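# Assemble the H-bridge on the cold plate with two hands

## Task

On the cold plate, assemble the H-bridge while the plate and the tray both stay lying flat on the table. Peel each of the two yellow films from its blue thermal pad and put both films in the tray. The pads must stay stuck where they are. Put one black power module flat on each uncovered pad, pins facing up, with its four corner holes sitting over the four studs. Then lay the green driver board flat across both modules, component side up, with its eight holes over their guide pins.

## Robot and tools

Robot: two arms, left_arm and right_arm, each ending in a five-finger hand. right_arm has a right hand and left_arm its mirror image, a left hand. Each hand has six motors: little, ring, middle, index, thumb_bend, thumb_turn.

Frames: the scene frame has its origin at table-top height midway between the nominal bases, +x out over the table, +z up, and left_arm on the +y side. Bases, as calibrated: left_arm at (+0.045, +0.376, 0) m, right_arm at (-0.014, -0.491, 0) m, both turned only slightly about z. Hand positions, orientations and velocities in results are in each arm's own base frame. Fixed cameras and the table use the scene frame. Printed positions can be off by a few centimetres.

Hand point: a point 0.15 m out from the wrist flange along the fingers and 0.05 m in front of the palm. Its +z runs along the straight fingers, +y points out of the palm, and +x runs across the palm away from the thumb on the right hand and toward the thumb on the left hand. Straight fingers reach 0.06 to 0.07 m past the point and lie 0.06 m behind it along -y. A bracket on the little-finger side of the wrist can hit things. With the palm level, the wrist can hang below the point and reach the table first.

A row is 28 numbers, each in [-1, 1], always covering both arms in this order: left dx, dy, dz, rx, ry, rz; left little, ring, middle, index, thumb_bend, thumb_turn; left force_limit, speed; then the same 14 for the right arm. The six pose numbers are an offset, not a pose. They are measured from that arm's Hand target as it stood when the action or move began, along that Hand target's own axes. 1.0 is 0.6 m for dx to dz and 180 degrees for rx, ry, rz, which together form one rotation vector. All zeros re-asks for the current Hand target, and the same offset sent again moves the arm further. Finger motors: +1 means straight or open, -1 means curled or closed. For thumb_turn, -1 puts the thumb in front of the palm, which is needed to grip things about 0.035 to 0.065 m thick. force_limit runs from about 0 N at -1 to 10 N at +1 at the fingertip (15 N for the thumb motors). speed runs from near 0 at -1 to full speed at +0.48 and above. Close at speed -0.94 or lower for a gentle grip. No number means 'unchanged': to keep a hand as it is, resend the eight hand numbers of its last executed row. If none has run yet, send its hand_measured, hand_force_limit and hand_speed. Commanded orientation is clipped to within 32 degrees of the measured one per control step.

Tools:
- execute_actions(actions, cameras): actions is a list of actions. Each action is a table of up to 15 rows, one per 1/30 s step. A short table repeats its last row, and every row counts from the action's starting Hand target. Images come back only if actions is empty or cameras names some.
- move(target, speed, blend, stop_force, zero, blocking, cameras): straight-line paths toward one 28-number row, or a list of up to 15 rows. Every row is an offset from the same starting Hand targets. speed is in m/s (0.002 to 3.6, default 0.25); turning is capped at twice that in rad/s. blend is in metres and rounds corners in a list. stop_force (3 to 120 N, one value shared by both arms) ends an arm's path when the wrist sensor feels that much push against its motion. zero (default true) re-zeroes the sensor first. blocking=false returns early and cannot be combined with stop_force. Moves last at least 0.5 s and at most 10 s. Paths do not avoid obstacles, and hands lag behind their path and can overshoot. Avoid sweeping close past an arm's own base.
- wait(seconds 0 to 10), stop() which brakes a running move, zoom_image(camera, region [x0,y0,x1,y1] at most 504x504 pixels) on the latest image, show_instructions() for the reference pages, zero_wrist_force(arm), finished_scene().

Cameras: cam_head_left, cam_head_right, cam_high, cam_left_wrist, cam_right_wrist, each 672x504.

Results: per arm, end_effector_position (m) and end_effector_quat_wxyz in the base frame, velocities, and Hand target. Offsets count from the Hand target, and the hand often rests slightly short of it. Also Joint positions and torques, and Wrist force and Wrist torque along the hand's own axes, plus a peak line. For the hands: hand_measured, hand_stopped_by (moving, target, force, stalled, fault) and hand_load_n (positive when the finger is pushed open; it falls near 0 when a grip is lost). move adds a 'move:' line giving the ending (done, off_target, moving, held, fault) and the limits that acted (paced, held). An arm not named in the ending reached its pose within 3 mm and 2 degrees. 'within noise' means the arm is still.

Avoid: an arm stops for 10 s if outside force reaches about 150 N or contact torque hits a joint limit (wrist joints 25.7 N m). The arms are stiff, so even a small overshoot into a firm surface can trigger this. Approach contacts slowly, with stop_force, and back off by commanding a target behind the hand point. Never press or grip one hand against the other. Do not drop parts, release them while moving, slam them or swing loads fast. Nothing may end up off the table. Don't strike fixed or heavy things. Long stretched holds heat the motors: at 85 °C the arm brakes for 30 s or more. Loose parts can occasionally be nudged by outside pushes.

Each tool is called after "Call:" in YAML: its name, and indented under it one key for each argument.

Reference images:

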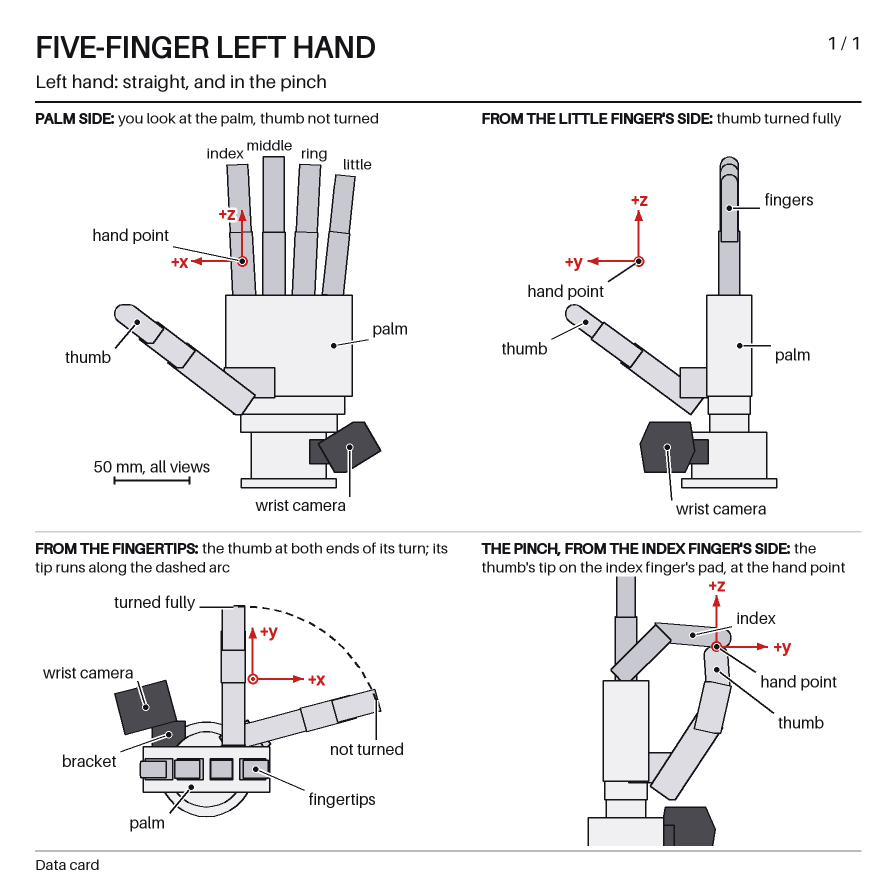

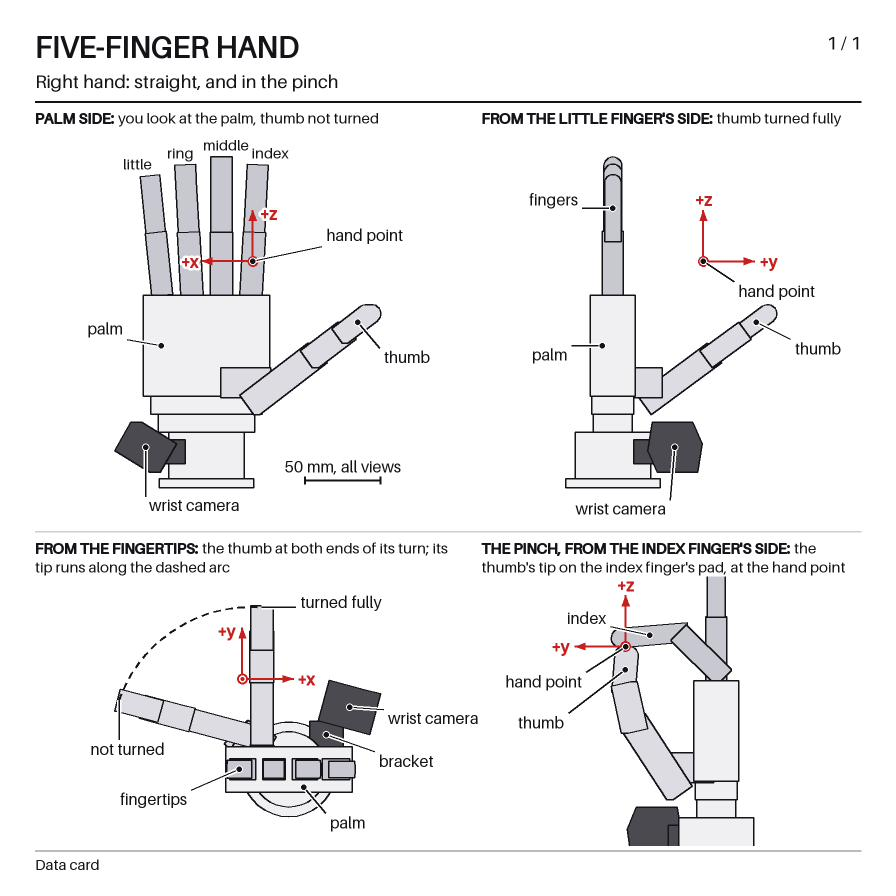

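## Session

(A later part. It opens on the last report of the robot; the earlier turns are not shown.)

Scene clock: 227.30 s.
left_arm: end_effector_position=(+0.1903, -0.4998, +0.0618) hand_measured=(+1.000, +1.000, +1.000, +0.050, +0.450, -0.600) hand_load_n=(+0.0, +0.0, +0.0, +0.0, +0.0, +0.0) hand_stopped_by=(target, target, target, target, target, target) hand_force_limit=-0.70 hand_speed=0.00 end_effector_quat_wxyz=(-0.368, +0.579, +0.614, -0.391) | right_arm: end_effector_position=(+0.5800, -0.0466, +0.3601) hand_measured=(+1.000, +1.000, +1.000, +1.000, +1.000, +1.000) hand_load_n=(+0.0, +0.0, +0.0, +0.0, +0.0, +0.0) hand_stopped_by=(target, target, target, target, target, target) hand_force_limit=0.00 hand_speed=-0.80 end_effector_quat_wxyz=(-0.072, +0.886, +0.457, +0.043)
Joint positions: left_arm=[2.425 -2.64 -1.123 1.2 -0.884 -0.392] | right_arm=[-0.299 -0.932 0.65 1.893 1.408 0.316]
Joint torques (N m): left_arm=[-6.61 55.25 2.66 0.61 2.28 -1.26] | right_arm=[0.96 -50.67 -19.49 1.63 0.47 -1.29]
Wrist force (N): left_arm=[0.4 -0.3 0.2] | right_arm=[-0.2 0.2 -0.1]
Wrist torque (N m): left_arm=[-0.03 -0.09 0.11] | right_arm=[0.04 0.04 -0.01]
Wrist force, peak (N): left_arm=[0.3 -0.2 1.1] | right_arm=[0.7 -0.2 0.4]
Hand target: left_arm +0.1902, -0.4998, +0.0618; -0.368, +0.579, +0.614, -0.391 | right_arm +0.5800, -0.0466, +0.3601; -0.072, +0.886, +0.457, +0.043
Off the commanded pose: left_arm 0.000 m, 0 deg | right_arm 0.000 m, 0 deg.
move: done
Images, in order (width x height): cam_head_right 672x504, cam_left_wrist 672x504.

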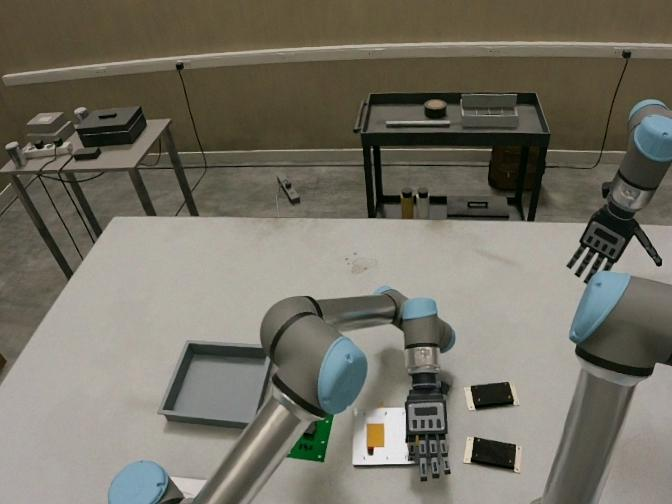

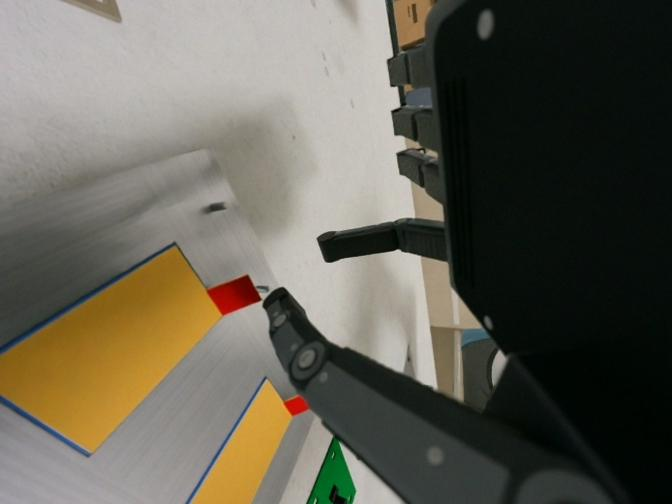

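Call:
move:
  target:
    - [-0.0058,0.0,-0.0168,0,0,0,1,1,1,0.05,0.45,-0.6,-0.7,0,0,0,0,0,0,0,1,1,1,1,1,1,0,-0.8]
    - [-0.0058,0.0393,-0.0168,0,0,0,1,1,1,0.05,0.45,-0.6,-0.7,0,0,0,0,0,0,0,1,1,1,1,1,1,0,-0.8]
  speed: 0.06
  cameras: ["cam_left_wrist","cam_head_right"]

Call:
zoom_image:
  camera: "cam_left_wrist"
  region: [220, 180, 380, 340]

Scene clock: 247.67 s.
left_arm: end_effector_position=(+0.2093, -0.5022, +0.0449) hand_measured=(+1.000, +1.000, +1.000, +0.050, +0.450, -0.600) hand_load_n=(-0.5, +0.0, +0.0, +0.0, +0.0, +0.0) hand_stopped_by=(target, target, target, target, target, target) hand_force_limit=-0.70 hand_speed=0.00 end_effector_quat_wxyz=(-0.368, +0.579, +0.614, -0.391) | right_arm: end_effector_position=(+0.5800, -0.0466, +0.3601) hand_measured=(+1.000, +1.000, +1.000, +1.000, +1.000, +1.000) hand_load_n=(+0.0, +0.0, +0.0, +0.0, +0.0, +0.0) hand_stopped_by=(target, target, target, target, target, target) hand_force_limit=0.00 hand_speed=-0.80 end_effector_quat_wxyz=(-0.072, +0.886, +0.457, +0.043)
Joint positions: left_arm=[2.442 -2.695 -1.057 1.182 -0.898 -0.381] | right_arm=[-0.299 -0.932 0.65 1.893 1.408 0.316]
Joint torques (N m): left_arm=[6.89 43.62 29.27 0.38 -1.46 1.52] | right_arm=[0.96 -50.69 -19.13 1.6 0.7 -1.26]
Wrist force (N): left_arm=[0.4 -0.1 0.1] | right_arm=[-0.1 -0.1 0.0]
Wrist torque (N m): left_arm=[0.01 -0.10 -0.03] | right_arm=[-0.02 0.01 -0.01]
Wrist force, peak (N): left_arm=[0.4 -0.4 0.7] | right_arm=[0.7 0.0 0.5]
Hand target: left_arm +0.2094, -0.5022, +0.0447; -0.368, +0.579, +0.614, -0.391 | right_arm +0.5800, -0.0466, +0.3601; -0.072, +0.886, +0.457, +0.043
Off the commanded pose: left_arm 0.000 m, 0 deg | right_arm 0.000 m, 0 deg.
move: done
Images, in order (width x height): cam_head_right 672x504, cam_left_wrist 672x504.

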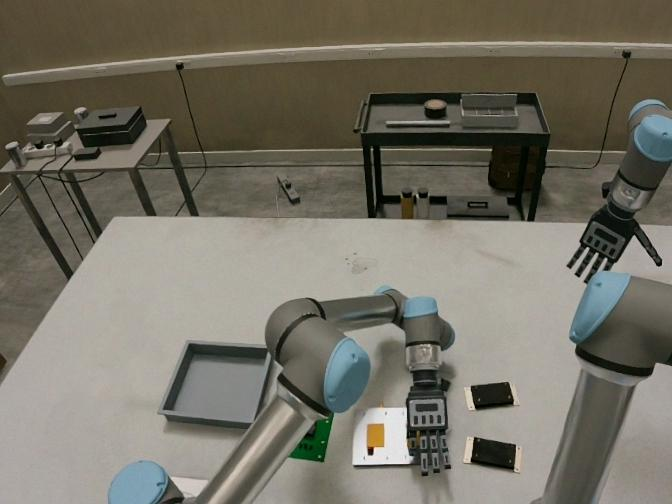

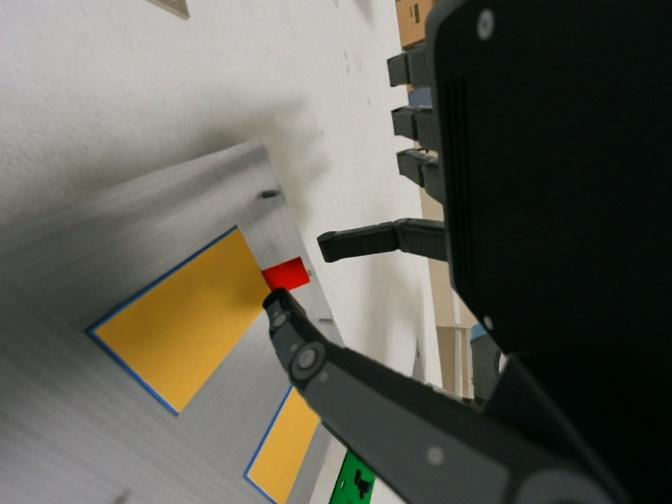

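Scaled by 3.150 from the camera's 672x504 image, which has a finer 960x720 frame.

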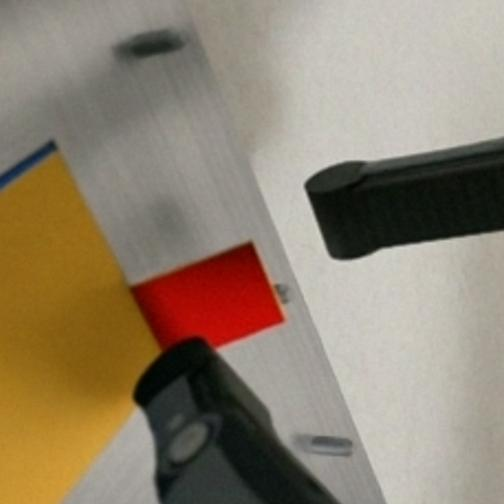

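Call:
move:
  target:
    - [0,0,0,0,0,0,1,1,1,0.05,0.38,-0.6,-0.7,0,0,0,0,0,0,0,1,1,1,1,1,1,0,-0.8]
    - [0.0017,0.0192,0.0033,0,0,0,1,1,1,0.05,0.38,-0.6,-0.7,0,0,0,0,0,0,0,1,1,1,1,1,1,0,-0.8]
  speed: 0.04
  cameras: ["cam_left_wrist"]

Call:
zoom_image:
  camera: "cam_left_wrist"
  region: [220, 180, 380, 340]

Scene clock: 265.53 s.
left_arm: end_effector_position=(+0.2124, -0.5010, +0.0337) hand_measured=(+1.000, +1.000, +1.000, +0.050, +0.380, -0.600) hand_load_n=(-0.5, +0.0, +0.0, -0.5, +0.0, +0.0) hand_stopped_by=(target, target, target, target, target, target) hand_force_limit=-0.70 hand_speed=0.00 end_effector_quat_wxyz=(-0.368, +0.579, +0.614, -0.391) | right_arm: end_effector_position=(+0.5800, -0.0466, +0.3601) hand_measured=(+1.000, +1.000, +1.000, +1.000, +1.000, +1.000) hand_load_n=(+0.0, +0.0, +0.0, +0.0, -0.5, +0.0) hand_stopped_by=(target, target, target, target, target, target) hand_force_limit=0.00 hand_speed=-0.80 end_effector_quat_wxyz=(-0.072, +0.886, +0.457, +0.043)
Joint positions: left_arm=[2.446 -2.714 -1.049 1.192 -0.902 -0.378] | right_arm=[-0.299 -0.932 0.65 1.893 1.408 0.316]
Joint torques (N m): left_arm=[6.01 46.75 30.27 0.38 -1.57 1.6] | right_arm=[0.68 -50.88 -19.74 1.43 0.89 -1.21]
Wrist force (N): left_arm=[0.3 -0.1 0.1] | right_arm=[-0.4 0.0 0.1]
Wrist torque (N m): left_arm=[0.01 -0.08 -0.04] | right_arm=[-0.01 0.07 -0.03]
Wrist force, peak (N): left_arm=[0.7 -0.2 0.4] | right_arm=[0.0 -0.4 0.6]
Hand target: left_arm +0.2125, -0.5010, +0.0334; -0.368, +0.579, +0.614, -0.391 | right_arm +0.5800, -0.0466, +0.3601; -0.072, +0.886, +0.457, +0.043
Off the commanded pose: left_arm 0.000 m, 0 deg | right_arm 0.000 m, 0 deg.
move: done
Images, in order (width x height): cam_left_wrist 672x504.

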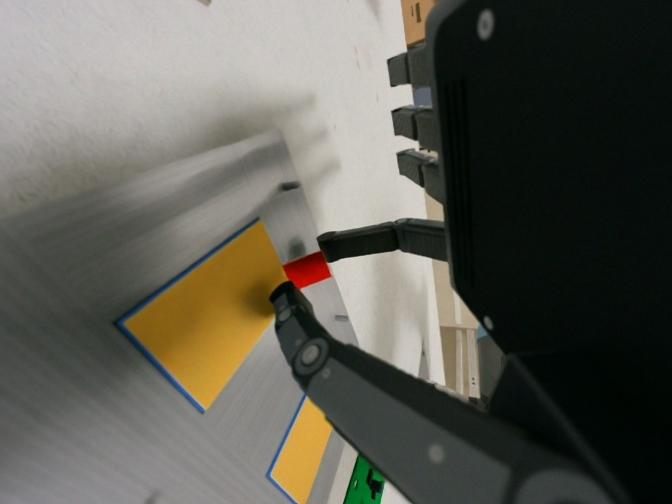

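Scaled by 3.150 from the camera's 672x504 image, which has a finer 960x720 frame.

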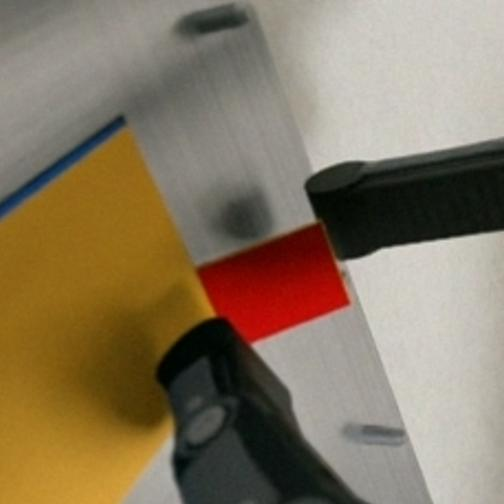

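Call:
move:
  target: [0,0,0,0,0,0,1,1,1,-0.24,0.38,-0.6,-0.7,-0.7,0,0,0,0,0,0,1,1,1,1,1,1,0,-0.8]
  cameras: ["cam_left_wrist"]

Call:
zoom_image:
  camera: "cam_left_wrist"
  region: [220, 180, 380, 340]

Scene clock: 275.80 s.
left_arm: end_effector_position=(+0.2125, -0.5010, +0.0334) hand_measured=(+1.000, +1.000, +1.000, -0.240, +0.380, -0.600) hand_load_n=(+0.0, +0.0, +0.0, +0.0, +0.0, +0.0) hand_stopped_by=(target, target, target, target, target, target) hand_force_limit=-0.70 hand_speed=-0.70 end_effector_quat_wxyz=(-0.368, +0.579, +0.614, -0.391) | right_arm: end_effector_position=(+0.5800, -0.0466, +0.3601) hand_measured=(+1.000, +1.000, +1.000, +1.000, +1.000, +1.000) hand_load_n=(+0.0, +0.5, +0.0, +0.0, +0.0, +0.0) hand_stopped_by=(target, target, target, target, target, target) hand_force_limit=0.00 hand_speed=-0.80 end_effector_quat_wxyz=(-0.072, +0.886, +0.457, +0.043)
Joint positions: left_arm=[2.446 -2.715 -1.049 1.192 -0.902 -0.378] | right_arm=[-0.299 -0.932 0.65 1.893 1.408 0.316]
Joint torques (N m): left_arm=[6.17 44.92 29.2 -0.13 -1.33 1.67] | right_arm=[0.91 -51.16 -19.2 1.46 0.94 -1.25]
Wrist force (N): left_arm=[0.4 -0.3 0.2] | right_arm=[-0.3 -0.1 0.7]
Wrist torque (N m): left_arm=[-0.02 -0.10 -0.03] | right_arm=[-0.06 0.02 -0.03]
Wrist force, peak (N): left_arm=[0.5 -0.2 0.6] | right_arm=[-0.1 -0.4 0.8]
Hand target: left_arm +0.2125, -0.5010, +0.0334; -0.368, +0.579, +0.614, -0.391 | right_arm +0.5800, -0.0466, +0.3601; -0.072, +0.886, +0.457, +0.043
Off the commanded pose: left_arm 0.000 m, 0 deg | right_arm 0.000 m, 0 deg.
move: done
Images, in order (width x height): cam_left_wrist 672x504.

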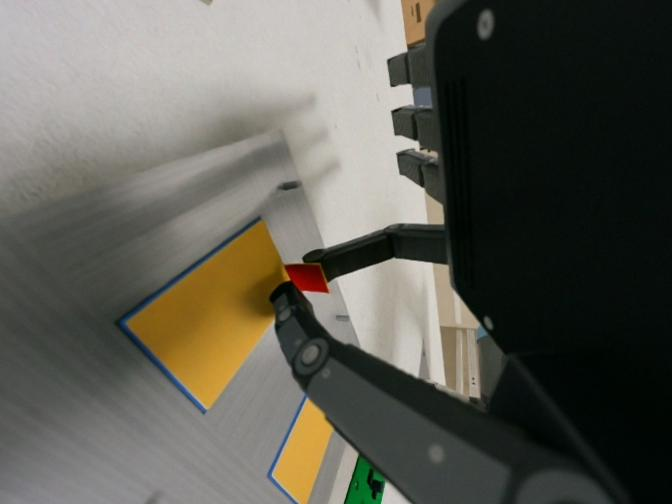

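Scaled by 3.150 from the camera's 672x504 image, which has a finer 960x720 frame.

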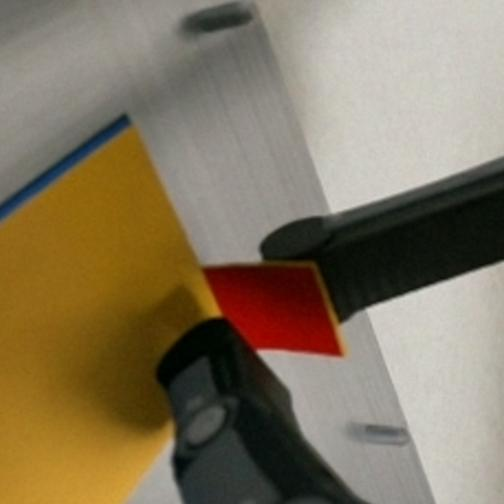

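Call:
move:
  target: [0,0,0,0,0,0,1,1,1,-0.24,-0.3,-0.6,-0.4,-0.85,0,0,0,0,0,0,1,1,1,1,1,1,0,-0.8]
  cameras: ["cam_left_wrist"]

Call:
zoom_image:
  camera: "cam_left_wrist"
  region: [220, 180, 380, 340]

Scene clock: 285.80 s.
left_arm: end_effector_position=(+0.2125, -0.5010, +0.0334) hand_measured=(+1.000, +1.000, +1.000, -0.240, +0.134, -0.600) hand_load_n=(+0.0, +0.0, +0.0, +4.0, +4.5, +0.0) hand_stopped_by=(target, target, target, target, force, target) hand_force_limit=-0.40 hand_speed=-0.85 end_effector_quat_wxyz=(-0.368, +0.579, +0.614, -0.391) | right_arm: end_effector_position=(+0.5800, -0.0466, +0.3601) hand_measured=(+1.000, +1.000, +1.000, +1.000, +1.000, +1.000) hand_load_n=(+0.0, +0.0, +0.0, +0.0, +0.0, +0.0) hand_stopped_by=(target, target, target, target, target, target) hand_force_limit=0.00 hand_speed=-0.80 end_effector_quat_wxyz=(-0.072, +0.886, +0.457, +0.043)
Joint positions: left_arm=[2.446 -2.715 -1.049 1.192 -0.902 -0.378] | right_arm=[-0.299 -0.932 0.65 1.893 1.408 0.316]
Joint torques (N m): left_arm=[4.86 44.71 28.47 -4.81 -1.35 1.54] | right_arm=[0.59 -51.74 -19.62 1.45 0.93 -1.18]
Wrist force (N): left_arm=[0.1 0.0 0.1] | right_arm=[-0.3 -0.1 0.3]
Wrist torque (N m): left_arm=[0.01 -0.04 -0.05] | right_arm=[-0.05 0.04 -0.02]
Wrist force, peak (N): left_arm=[0.7 -0.3 0.4] | right_arm=[0.1 -0.4 0.6]
Hand target: left_arm +0.2125, -0.5010, +0.0334; -0.368, +0.579, +0.614, -0.391 | right_arm +0.5800, -0.0466, +0.3601; -0.072, +0.886, +0.457, +0.043
Off the commanded pose: left_arm 0.000 m, 0 deg | right_arm 0.000 m, 0 deg.
move: done
Images, in order (width x height): cam_left_wrist 672x504.

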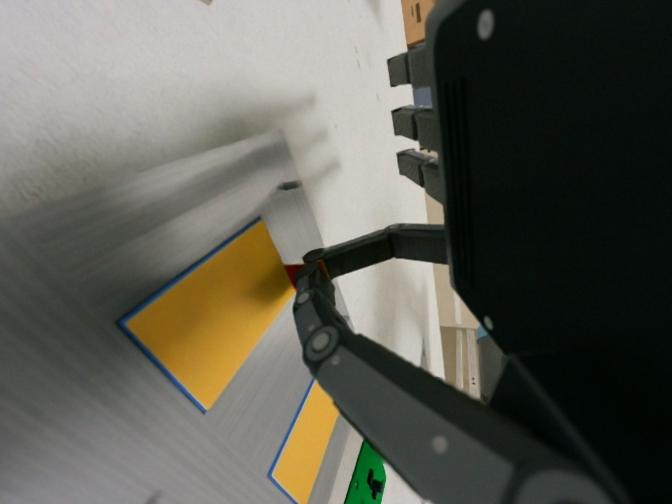

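Scaled by 3.150 from the camera's 672x504 image, which has a finer 960x720 frame.

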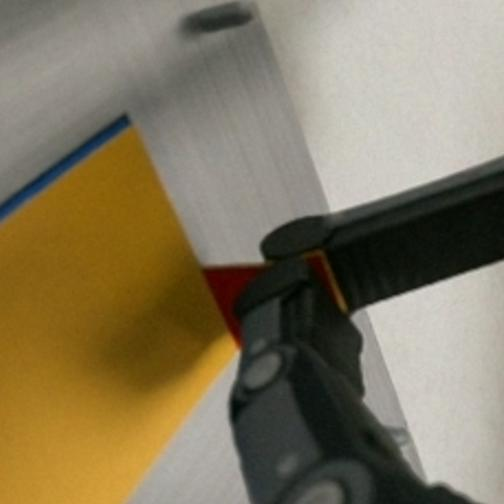

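Call:
move:
  target: [0,-0.0091,-0.0042,0,0,0,1,1,1,-0.24,-0.3,-0.6,-0.4,-0.85,0,0,0,0,0,0,1,1,1,1,1,1,0,-0.8]
  speed: 0.02
  cameras: ["cam_left_wrist"]

Call:
zoom_image:
  camera: "cam_left_wrist"
  region: [220, 180, 380, 340]

Scene clock: 290.87 s.
left_arm: end_effector_position=(+0.2124, -0.5010, +0.0392) hand_measured=(+1.000, +1.000, +1.000, -0.240, +0.134, -0.600) hand_load_n=(+0.0, +0.0, +0.0, +3.5, +4.5, +0.0) hand_stopped_by=(target, target, target, target, force, target) hand_force_limit=-0.40 hand_speed=-0.85 end_effector_quat_wxyz=(-0.368, +0.579, +0.614, -0.391) | right_arm: end_effector_position=(+0.5800, -0.0466, +0.3601) hand_measured=(+1.000, +1.000, +1.000, +1.000, +1.000, +1.000) hand_load_n=(+0.0, +0.0, +0.0, +0.0, +0.0, +0.0) hand_stopped_by=(target, target, target, target, target, target) hand_force_limit=0.00 hand_speed=-0.80 end_effector_quat_wxyz=(-0.072, +0.886, +0.457, +0.043)
Joint positions: left_arm=[2.446 -2.706 -1.051 1.185 -0.902 -0.378] | right_arm=[-0.299 -0.932 0.65 1.893 1.408 0.316]
Joint torques (N m): left_arm=[-0.62 55.9 3 -5.24 -0.43 0.71] | right_arm=[1.08 -51.7 -19.73 1.34 1 -1.24]
Wrist force (N): left_arm=[0.2 0.5 0.2] | right_arm=[0.1 0.0 0.3]
Wrist torque (N m): left_arm=[0.03 -0.08 -0.04] | right_arm=[-0.03 -0.03 0.01]
Wrist force, peak (N): left_arm=[0.7 -0.5 0.0] | right_arm=[0.3 0.1 0.6]
Hand target: left_arm +0.2124, -0.5010, +0.0394; -0.368, +0.579, +0.614, -0.391 | right_arm +0.5800, -0.0466, +0.3601; -0.072, +0.886, +0.457, +0.043
Off the commanded pose: left_arm 0.000 m, 0 deg | right_arm 0.000 m, 0 deg.
move: done
Images, in order (width x height): cam_left_wrist 672x504.

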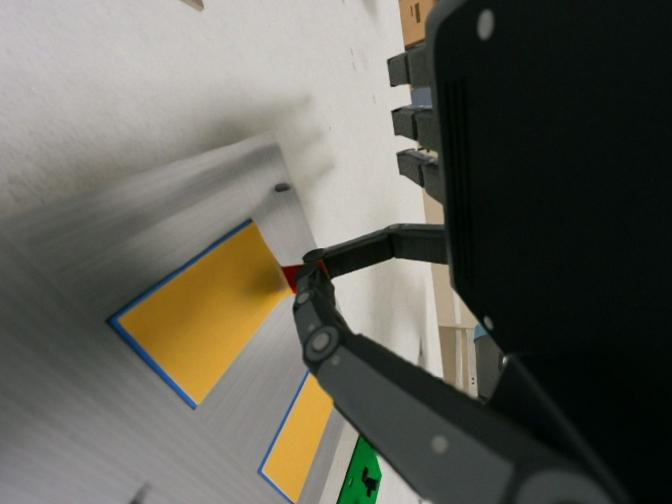

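Scaled by 3.150 from the camera's 672x504 image, which has a finer 960x720 frame.

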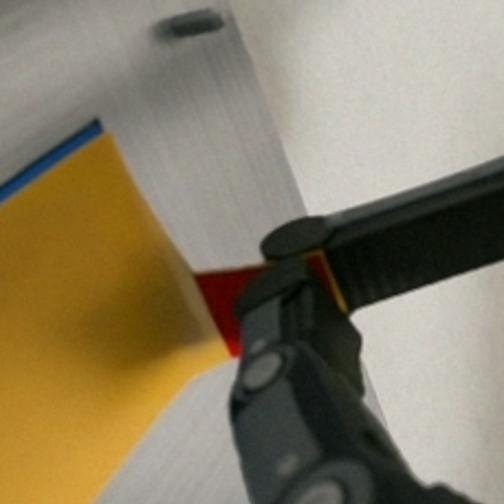

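Call:
move:
  target: [0,-0.0091,-0.0595,0,0,0,1,1,1,-0.24,-0.3,-0.6,-0.4,-0.85,0,0,0,0,0,0,1,1,1,1,1,1,0,-0.8]
  speed: 0.03
  cameras: ["cam_left_wrist","cam_head_right"]

Call:
zoom_image:
  camera: "cam_left_wrist"
  region: [180, 180, 380, 380]

Scene clock: 301.93 s.
left_arm: end_effector_position=(+0.2423, -0.4992, +0.0594) hand_measured=(+1.000, +1.000, +1.000, -0.240, +0.134, -0.600) hand_load_n=(+0.0, +0.0, +0.0, +4.0, +4.5, +0.5) hand_stopped_by=(target, target, target, target, force, target) hand_force_limit=-0.40 hand_speed=-0.85 end_effector_quat_wxyz=(-0.368, +0.579, +0.614, -0.391) | right_arm: end_effector_position=(+0.5800, -0.0466, +0.3601) hand_measured=(+1.000, +1.000, +1.000, +1.000, +1.000, +1.000) hand_load_n=(+0.0, +0.0, +0.0, +0.0, +0.0, +0.0) hand_stopped_by=(target, target, target, target, target, target) hand_force_limit=0.00 hand_speed=-0.80 end_effector_quat_wxyz=(-0.072, +0.886, +0.457, +0.043)
Joint positions: left_arm=[2.477 -2.715 -0.97 1.101 -0.927 -0.357] | right_arm=[-0.299 -0.932 0.65 1.893 1.408 0.316]
Joint torques (N m): left_arm=[6.17 45.81 31.94 -5.27 -1.42 1.65] | right_arm=[1.36 -51.71 -20.1 1.42 1.15 -1.2]
Wrist force (N): left_arm=[0.3 0.5 0.6] | right_arm=[0.2 0.1 0.7]
Wrist torque (N m): left_arm=[0.02 -0.08 -0.04] | right_arm=[-0.03 -0.05 0.01]
Wrist force, peak (N): left_arm=[0.5 0.8 0.6] | right_arm=[0.1 0.2 0.8]
Hand target: left_arm +0.2424, -0.4992, +0.0595; -0.368, +0.579, +0.614, -0.391 | right_arm +0.5800, -0.0466, +0.3601; -0.072, +0.886, +0.457, +0.043
Off the commanded pose: left_arm 0.000 m, 0 deg | right_arm 0.000 m, 0 deg.
move: done
Images, in order (width x height): cam_head_right 672x504, cam_left_wrist 672x504.

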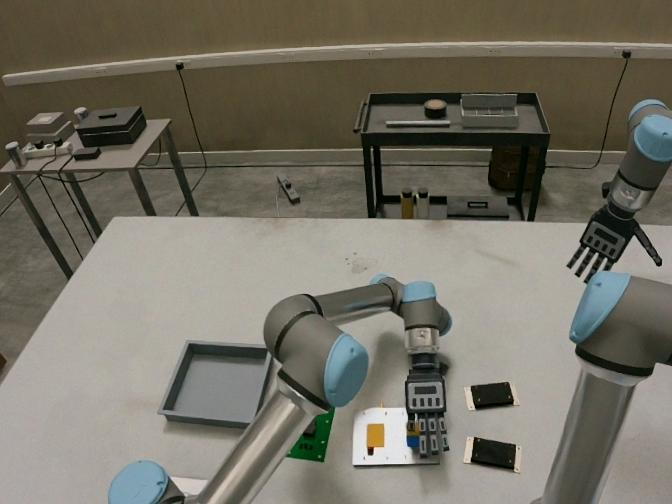

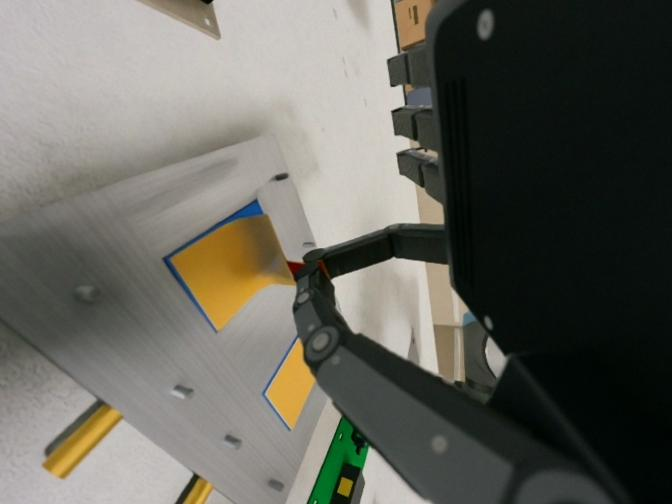

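Scaled by 2.520 from the camera's 672x504 image, which has a finer 960x720 frame.

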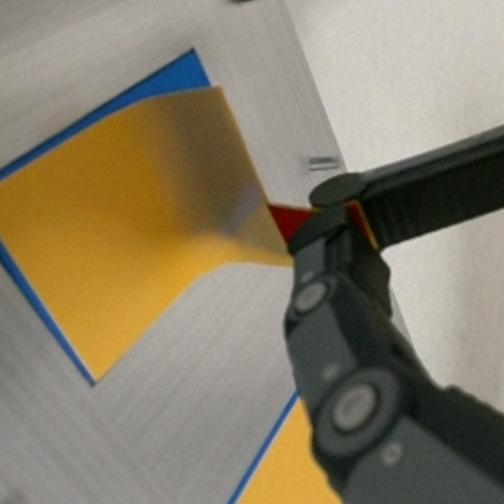

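Call:
move:
  target: [0,-0.0025,-0.0933,0,0,0,1,1,1,-0.24,-0.3,-0.6,-0.4,-0.85,0,0,0,0,0,0,1,1,1,1,1,1,0,-0.8]
  speed: 0.03
  cameras: ["cam_left_wrist","cam_head_right"]

Call:
zoom_image:
  camera: "cam_left_wrist"
  region: [130, 150, 380, 400]

Scene clock: 309.33 s.
left_arm: end_effector_position=(+0.2923, -0.4963, +0.0845) hand_measured=(+1.000, +1.000, +1.000, -0.240, +0.134, -0.600) hand_load_n=(+0.0, +0.0, +0.0, +4.0, +4.5, +0.5) hand_stopped_by=(target, target, target, target, force, target) hand_force_limit=-0.40 hand_speed=-0.85 end_effector_quat_wxyz=(-0.368, +0.579, +0.614, -0.391) | right_arm: end_effector_position=(+0.5800, -0.0466, +0.3601) hand_measured=(+1.000, +1.000, +1.000, +1.000, +1.000, +1.000) hand_load_n=(+0.0, +0.0, +0.0, +0.0, +0.0, +0.0) hand_stopped_by=(target, target, target, target, target, target) hand_force_limit=0.00 hand_speed=-0.80 end_effector_quat_wxyz=(-0.072, +0.886, +0.457, +0.043)
Joint positions: left_arm=[2.524 -2.764 -0.798 0.96 -0.968 -0.327] | right_arm=[-0.299 -0.932 0.65 1.893 1.408 0.316]
Joint torques (N m): left_arm=[6.97 47.33 31.97 -5.33 -1.69 1.62] | right_arm=[0.93 -51.91 -19.57 1.35 1 -1.34]
Wrist force (N): left_arm=[0.2 0.5 0.4] | right_arm=[0.2 -0.1 0.4]
Wrist torque (N m): left_arm=[0.03 -0.10 -0.05] | right_arm=[-0.05 -0.05 0.00]
Wrist force, peak (N): left_arm=[0.1 0.8 0.9] | right_arm=[0.3 -0.5 0.6]
Hand target: left_arm +0.2924, -0.4963, +0.0846; -0.368, +0.579, +0.614, -0.391 | right_arm +0.5800, -0.0466, +0.3601; -0.072, +0.886, +0.457, +0.043
Off the commanded pose: left_arm 0.000 m, 0 deg | right_arm 0.000 m, 0 deg.
move: done
Images, in order (width x height): cam_head_right 672x504, cam_left_wrist 672x504.

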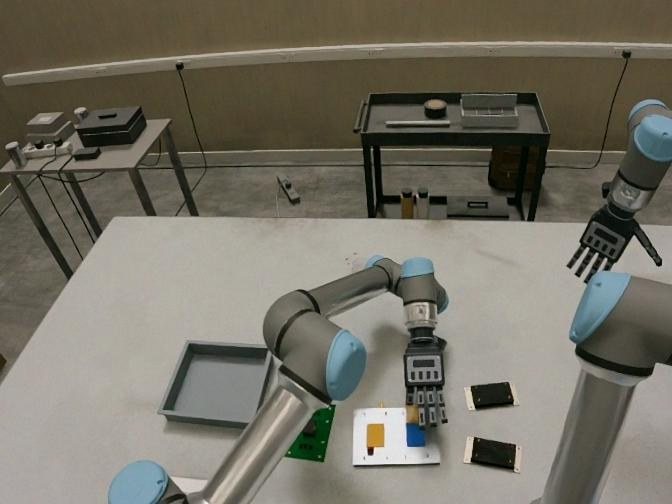

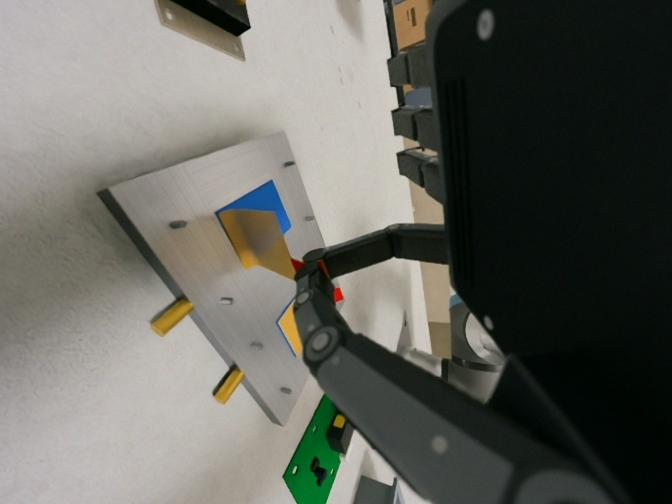

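Scaled by 2.016 from the camera's 672x504 image, which has a finer 960x720 frame.

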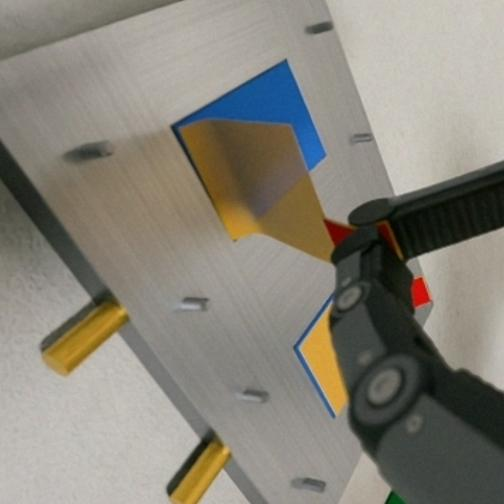

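Call:
move:
  target: [0,-0.0252,-0.1038,0,0,0,1,1,1,-0.24,-0.3,-0.6,-0.4,-0.85,0,0,0,0,0,0,1,1,1,1,1,1,0,-0.8]
  speed: 0.03
  cameras: ["cam_left_wrist","cam_head_right"]

Call:
zoom_image:
  camera: "cam_left_wrist"
  region: [130, 150, 380, 400]

Scene clock: 315.23 s.
left_arm: end_effector_position=(+0.3423, -0.4933, +0.1246) hand_measured=(+1.000, +1.000, +1.000, -0.240, +0.134, -0.600) hand_load_n=(+0.0, +0.0, +0.0, +4.0, +4.5, +0.0) hand_stopped_by=(target, target, target, target, force, target) hand_force_limit=-0.40 hand_speed=-0.85 end_effector_quat_wxyz=(-0.368, +0.579, +0.614, -0.391) | right_arm: end_effector_position=(+0.5800, -0.0466, +0.3601) hand_measured=(+1.000, +1.000, +1.000, +1.000, +1.000, +1.000) hand_load_n=(-0.5, +0.0, +0.0, +0.0, +0.0, +0.0) hand_stopped_by=(target, target, target, target, target, target) hand_force_limit=0.00 hand_speed=-0.80 end_effector_quat_wxyz=(-0.072, +0.886, +0.457, +0.043)
Joint positions: left_arm=[2.566 -2.833 -0.548 0.765 -1.004 -0.301] | right_arm=[-0.299 -0.932 0.65 1.893 1.408 0.316]
Joint torques (N m): left_arm=[7.05 50.17 31.58 -4.9 -1.51 1.61] | right_arm=[0.54 -51.84 -20.02 1.38 1.25 -1.3]
Wrist force (N): left_arm=[0.3 -0.1 0.3] | right_arm=[0.0 0.2 0.0]
Wrist torque (N m): left_arm=[0.00 -0.08 -0.04] | right_arm=[0.03 0.00 0.00]
Wrist force, peak (N): left_arm=[0.4 0.7 0.9] | right_arm=[0.2 -0.1 0.8]
Hand target: left_arm +0.3424, -0.4933, +0.1246; -0.368, +0.579, +0.614, -0.391 | right_arm +0.5800, -0.0466, +0.3601; -0.072, +0.886, +0.457, +0.043
Off the commanded pose: left_arm 0.000 m, 0 deg | right_arm 0.000 m, 0 deg.
move: done
Images, in order (width x height): cam_head_right 672x504, cam_left_wrist 672x504.

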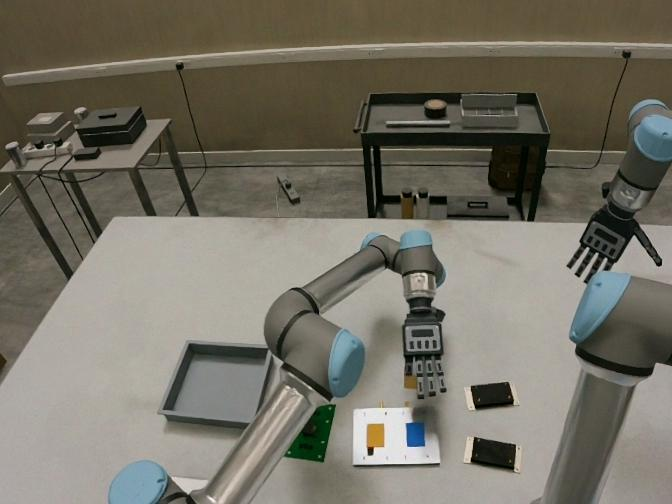

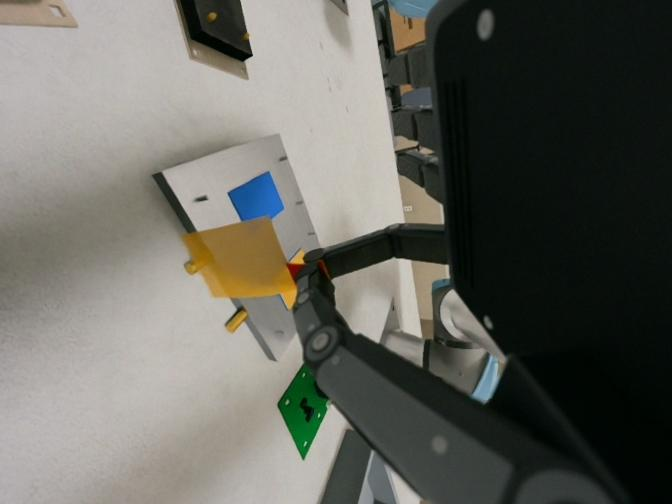

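Scaled by 2.016 from the camera's 672x504 image, which has a finer 960x720 frame.

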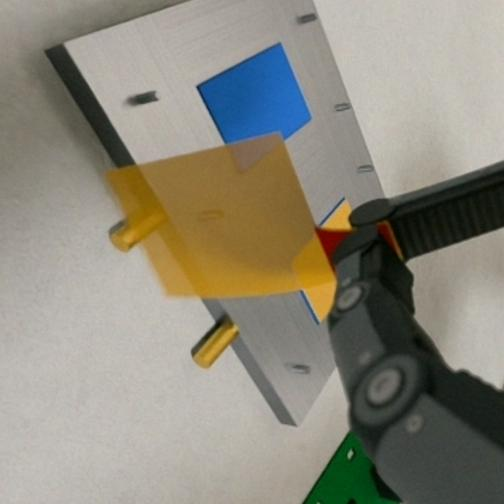

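Call:
move:
  target:
    - [0,-0.1435,-0.0669,0,0,0,1,1,1,-0.24,-0.3,-0.6,-0.4,-0.85,0,0,0,0,0,0,1,1,1,1,1,1,0,-0.8]
    - [0.7193,-0.1135,-0.1312,0,0,0,1,1,1,-0.24,-0.3,-0.6,-0.4,-0.85,0,0,0,0,0,0,1,1,1,1,1,1,0,-0.8]
  speed: 0.15
  blend: [0.03,0]
  cameras: ["cam_left_wrist","cam_head_right","cam_high"]

Scene clock: 338.87 s.
left_arm: end_effector_position=(+0.3595, -0.0602, +0.2194) hand_measured=(+1.000, +1.000, +1.000, -0.240, +0.134, -0.600) hand_load_n=(+0.0, +0.0, +0.0, +4.0, +4.0, +0.0) hand_stopped_by=(target, target, target, target, force, target) hand_force_limit=-0.40 hand_speed=-0.85 end_effector_quat_wxyz=(-0.368, +0.579, +0.614, -0.391) | right_arm: end_effector_position=(+0.5800, -0.0466, +0.3601) hand_measured=(+1.000, +1.000, +1.000, +1.000, +1.000, +1.000) hand_load_n=(+0.0, +0.0, +0.0, +0.0, +0.0, +0.0) hand_stopped_by=(target, target, target, target, target, target) hand_force_limit=0.00 hand_speed=-0.80 end_effector_quat_wxyz=(-0.072, +0.886, +0.457, +0.043)
Joint positions: left_arm=[3.239 -2.234 -1.467 0.996 -1.606 0.017] | right_arm=[-0.299 -0.932 0.65 1.893 1.408 0.316]
Joint torques (N m): left_arm=[6.67 45.91 3.61 0.18 -1.99 1.53] | right_arm=[0.03 -52.7 -20.2 1.27 1.39 -1.23]
Wrist force (N): left_arm=[0.5 0.0 0.4] | right_arm=[-0.2 -0.1 0.2]
Wrist torque (N m): left_arm=[-0.01 -0.11 -0.04] | right_arm=[-0.04 0.02 -0.01]
Wrist force, peak (N): left_arm=[1.2 0.1 0.3] | right_arm=[0.3 0.2 0.8]
Hand target: left_arm +0.3596, -0.0599, +0.2194; -0.368, +0.579, +0.614, -0.391 | right_arm +0.5800, -0.0466, +0.3601; -0.072, +0.886, +0.457, +0.043
Off the commanded pose: left_arm 0.000 m, 0 deg | right_arm 0.000 m, 0 deg.
move: done
Images, in order (width x height): cam_head_right 672x504, cam_high 672x504, cam_left_wrist 672x504.

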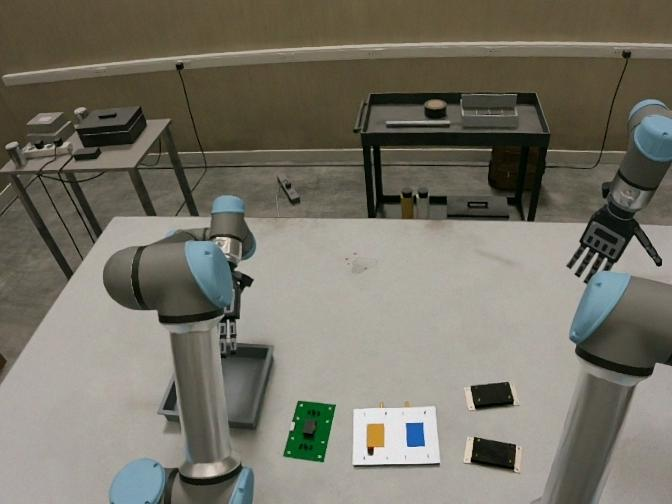

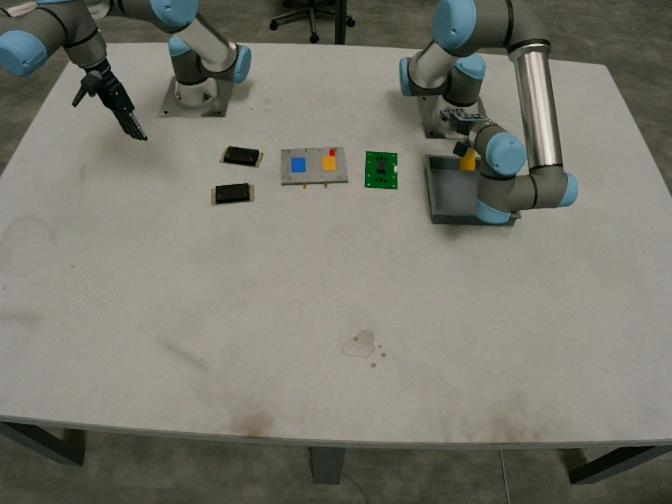

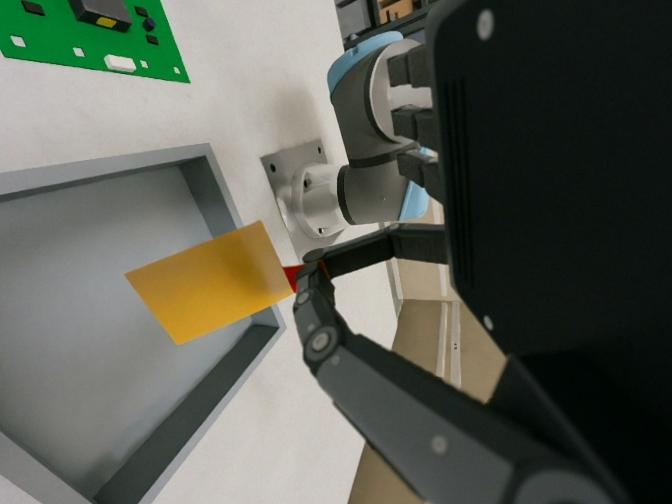

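Call:
move:
  target:
    - [0.0678,-0.0087,0.0185,0,0,0,1,1,1,-0.24,-0.3,-0.6,-0.4,-0.85,0,0,0,0,0,0,1,1,1,1,1,1,0,-0.8]
    - [0.0678,0.2095,0.1202,0,0,0,1,1,1,-0.24,-0.3,-0.6,-0.4,-0.85,0,0,0,0,0,0,1,1,1,1,1,1,0,-0.8]
  speed: 0.12
  blend: [0.02,0]
  cameras: ["cam_left_wrist","cam_head_right","cam_high"]

Scene clock: 350.80 s.
left_arm: end_effector_position=(+0.3450, -0.0201, +0.0752) hand_measured=(+1.000, +1.000, +1.000, -0.240, +0.134, -0.600) hand_load_n=(+0.0, +0.0, +0.0, +3.5, +4.5, +0.0) hand_stopped_by=(target, target, target, target, force, target) hand_force_limit=-0.40 hand_speed=-0.85 end_effector_quat_wxyz=(-0.368, +0.579, +0.614, -0.391) | right_arm: end_effector_position=(+0.5800, -0.0466, +0.3601) hand_measured=(+1.000, +1.000, +1.000, +1.000, +1.000, +1.000) hand_load_n=(+0.0, +0.0, +0.0, +0.0, +0.0, +0.0) hand_stopped_by=(target, target, target, target, target, target) hand_force_limit=0.00 hand_speed=-0.80 end_effector_quat_wxyz=(-0.072, +0.886, +0.457, +0.043)
Joint positions: left_arm=[3.316 -2.421 -1.581 1.3 -1.675 0.05] | right_arm=[-0.299 -0.932 0.65 1.893 1.408 0.316]
Joint torques (N m): left_arm=[6.83 35.54 25.98 0.08 -1.94 1.33] | right_arm=[1.04 -53.01 -19.83 1.2 1.41 -1.18]
Wrist force (N): left_arm=[0.3 0.4 0.2] | right_arm=[0.1 -0.2 0.2]
Wrist torque (N m): left_arm=[0.07 -0.10 -0.06] | right_arm=[-0.05 -0.02 0.00]
Wrist force, peak (N): left_arm=[1.1 -0.5 -0.1] | right_arm=[0.2 0.0 0.9]
Hand target: left_arm +0.3450, -0.0201, +0.0749; -0.368, +0.579, +0.614, -0.391 | right_arm +0.5800, -0.0466, +0.3601; -0.072, +0.886, +0.457, +0.043
Off the commanded pose: left_arm 0.000 m, 0 deg | right_arm 0.000 m, 0 deg.
move: done
Images, in order (width x height): cam_head_right 672x504, cam_high 672x504, cam_left_wrist 672x504.

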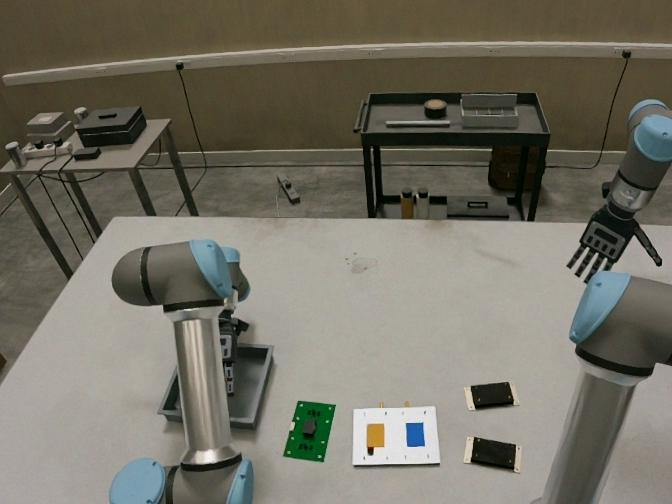

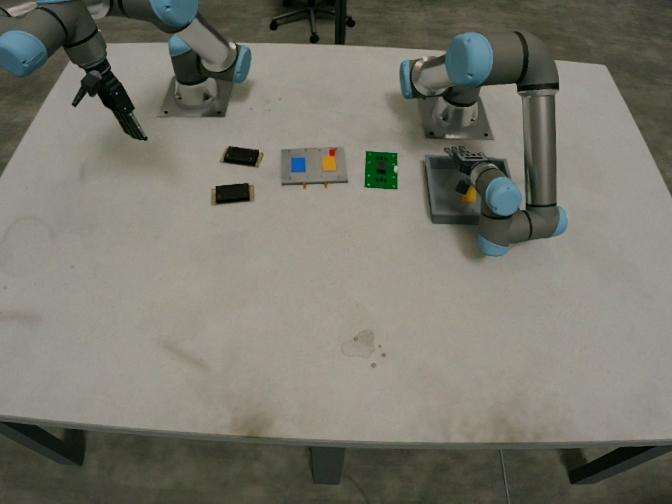

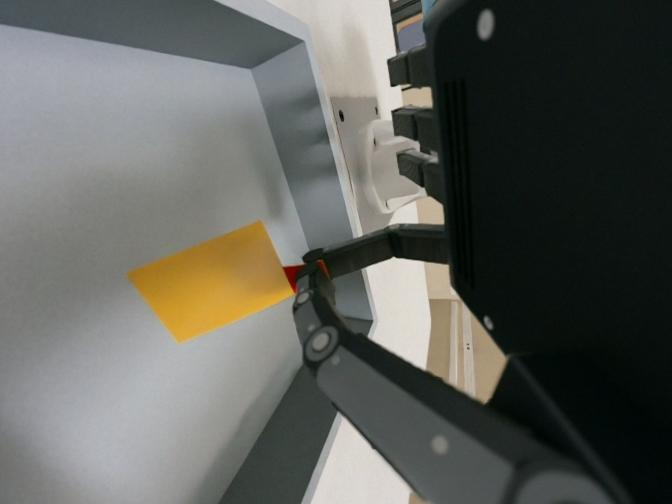

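Call:
move:
  target:
    - [0,0.0302,0.0141,0,0,0,1,1,1,-0.24,-0.3,-0.6,-0.4,-0.85,0,0,0,0,0,0,1,1,1,1,1,1,0,-0.8]
    - [0,0.0302,0.0141,0,0,0,1,1,1,-0.1,0.6,-0.6,-0.4,0,0,0,0,0,0,0,1,1,1,1,1,1,0,-0.8]
  speed: 0.05
  cameras: ["cam_left_wrist"]

Scene clock: 356.83 s.
left_arm: end_effector_position=(+0.3451, -0.0201, +0.0549) hand_measured=(+1.000, +1.000, +1.000, -0.100, +0.600, -0.600) hand_load_n=(+0.0, +0.0, +0.0, -0.5, +0.0, +0.0) hand_stopped_by=(target, target, target, target, target, target) hand_force_limit=-0.40 hand_speed=0.00 end_effector_quat_wxyz=(-0.368, +0.579, +0.614, -0.391) | right_arm: end_effector_position=(+0.5800, -0.0466, +0.3601) hand_measured=(+1.000, +1.000, +1.000, +1.000, +1.000, +1.000) hand_load_n=(+0.0, +0.0, +0.0, +0.0, +0.0, +0.0) hand_stopped_by=(target, target, target, target, target, target) hand_force_limit=0.00 hand_speed=-0.80 end_effector_quat_wxyz=(-0.072, +0.886, +0.457, +0.043)
Joint positions: left_arm=[3.316 -2.458 -1.578 1.334 -1.675 0.05] | right_arm=[-0.299 -0.932 0.65 1.893 1.408 0.316]
Joint torques (N m): left_arm=[-2.16 35.74 24.61 0.05 0.12 -0.92] | right_arm=[0.82 -52.73 -19.76 1.23 1.45 -1.21]
Wrist force (N): left_arm=[0.4 0.1 0.1] | right_arm=[0.0 -0.3 0.6]
Wrist torque (N m): left_arm=[0.03 -0.11 -0.05] | right_arm=[-0.07 -0.01 -0.01]
Wrist force, peak (N): left_arm=[0.6 0.1 0.7] | right_arm=[0.2 -0.2 0.7]
Hand target: left_arm +0.3451, -0.0201, +0.0549; -0.368, +0.579, +0.614, -0.391 | right_arm +0.5800, -0.0466, +0.3601; -0.072, +0.886, +0.457, +0.043
Off the commanded pose: left_arm 0.000 m, 0 deg | right_arm 0.000 m, 0 deg.
move: done
Images, in order (width x height): cam_left_wrist 672x504.

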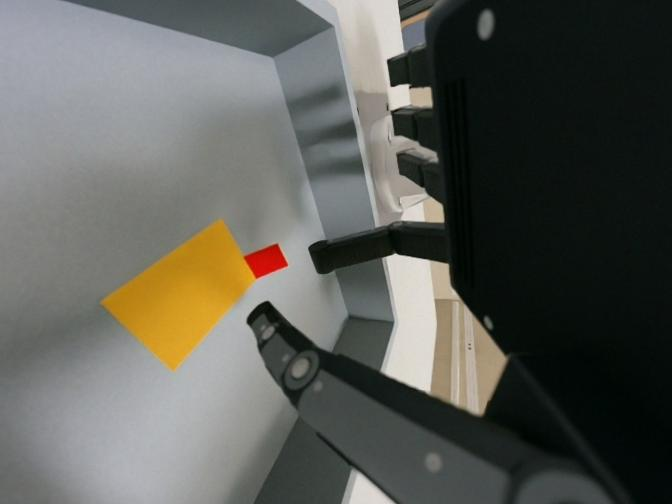

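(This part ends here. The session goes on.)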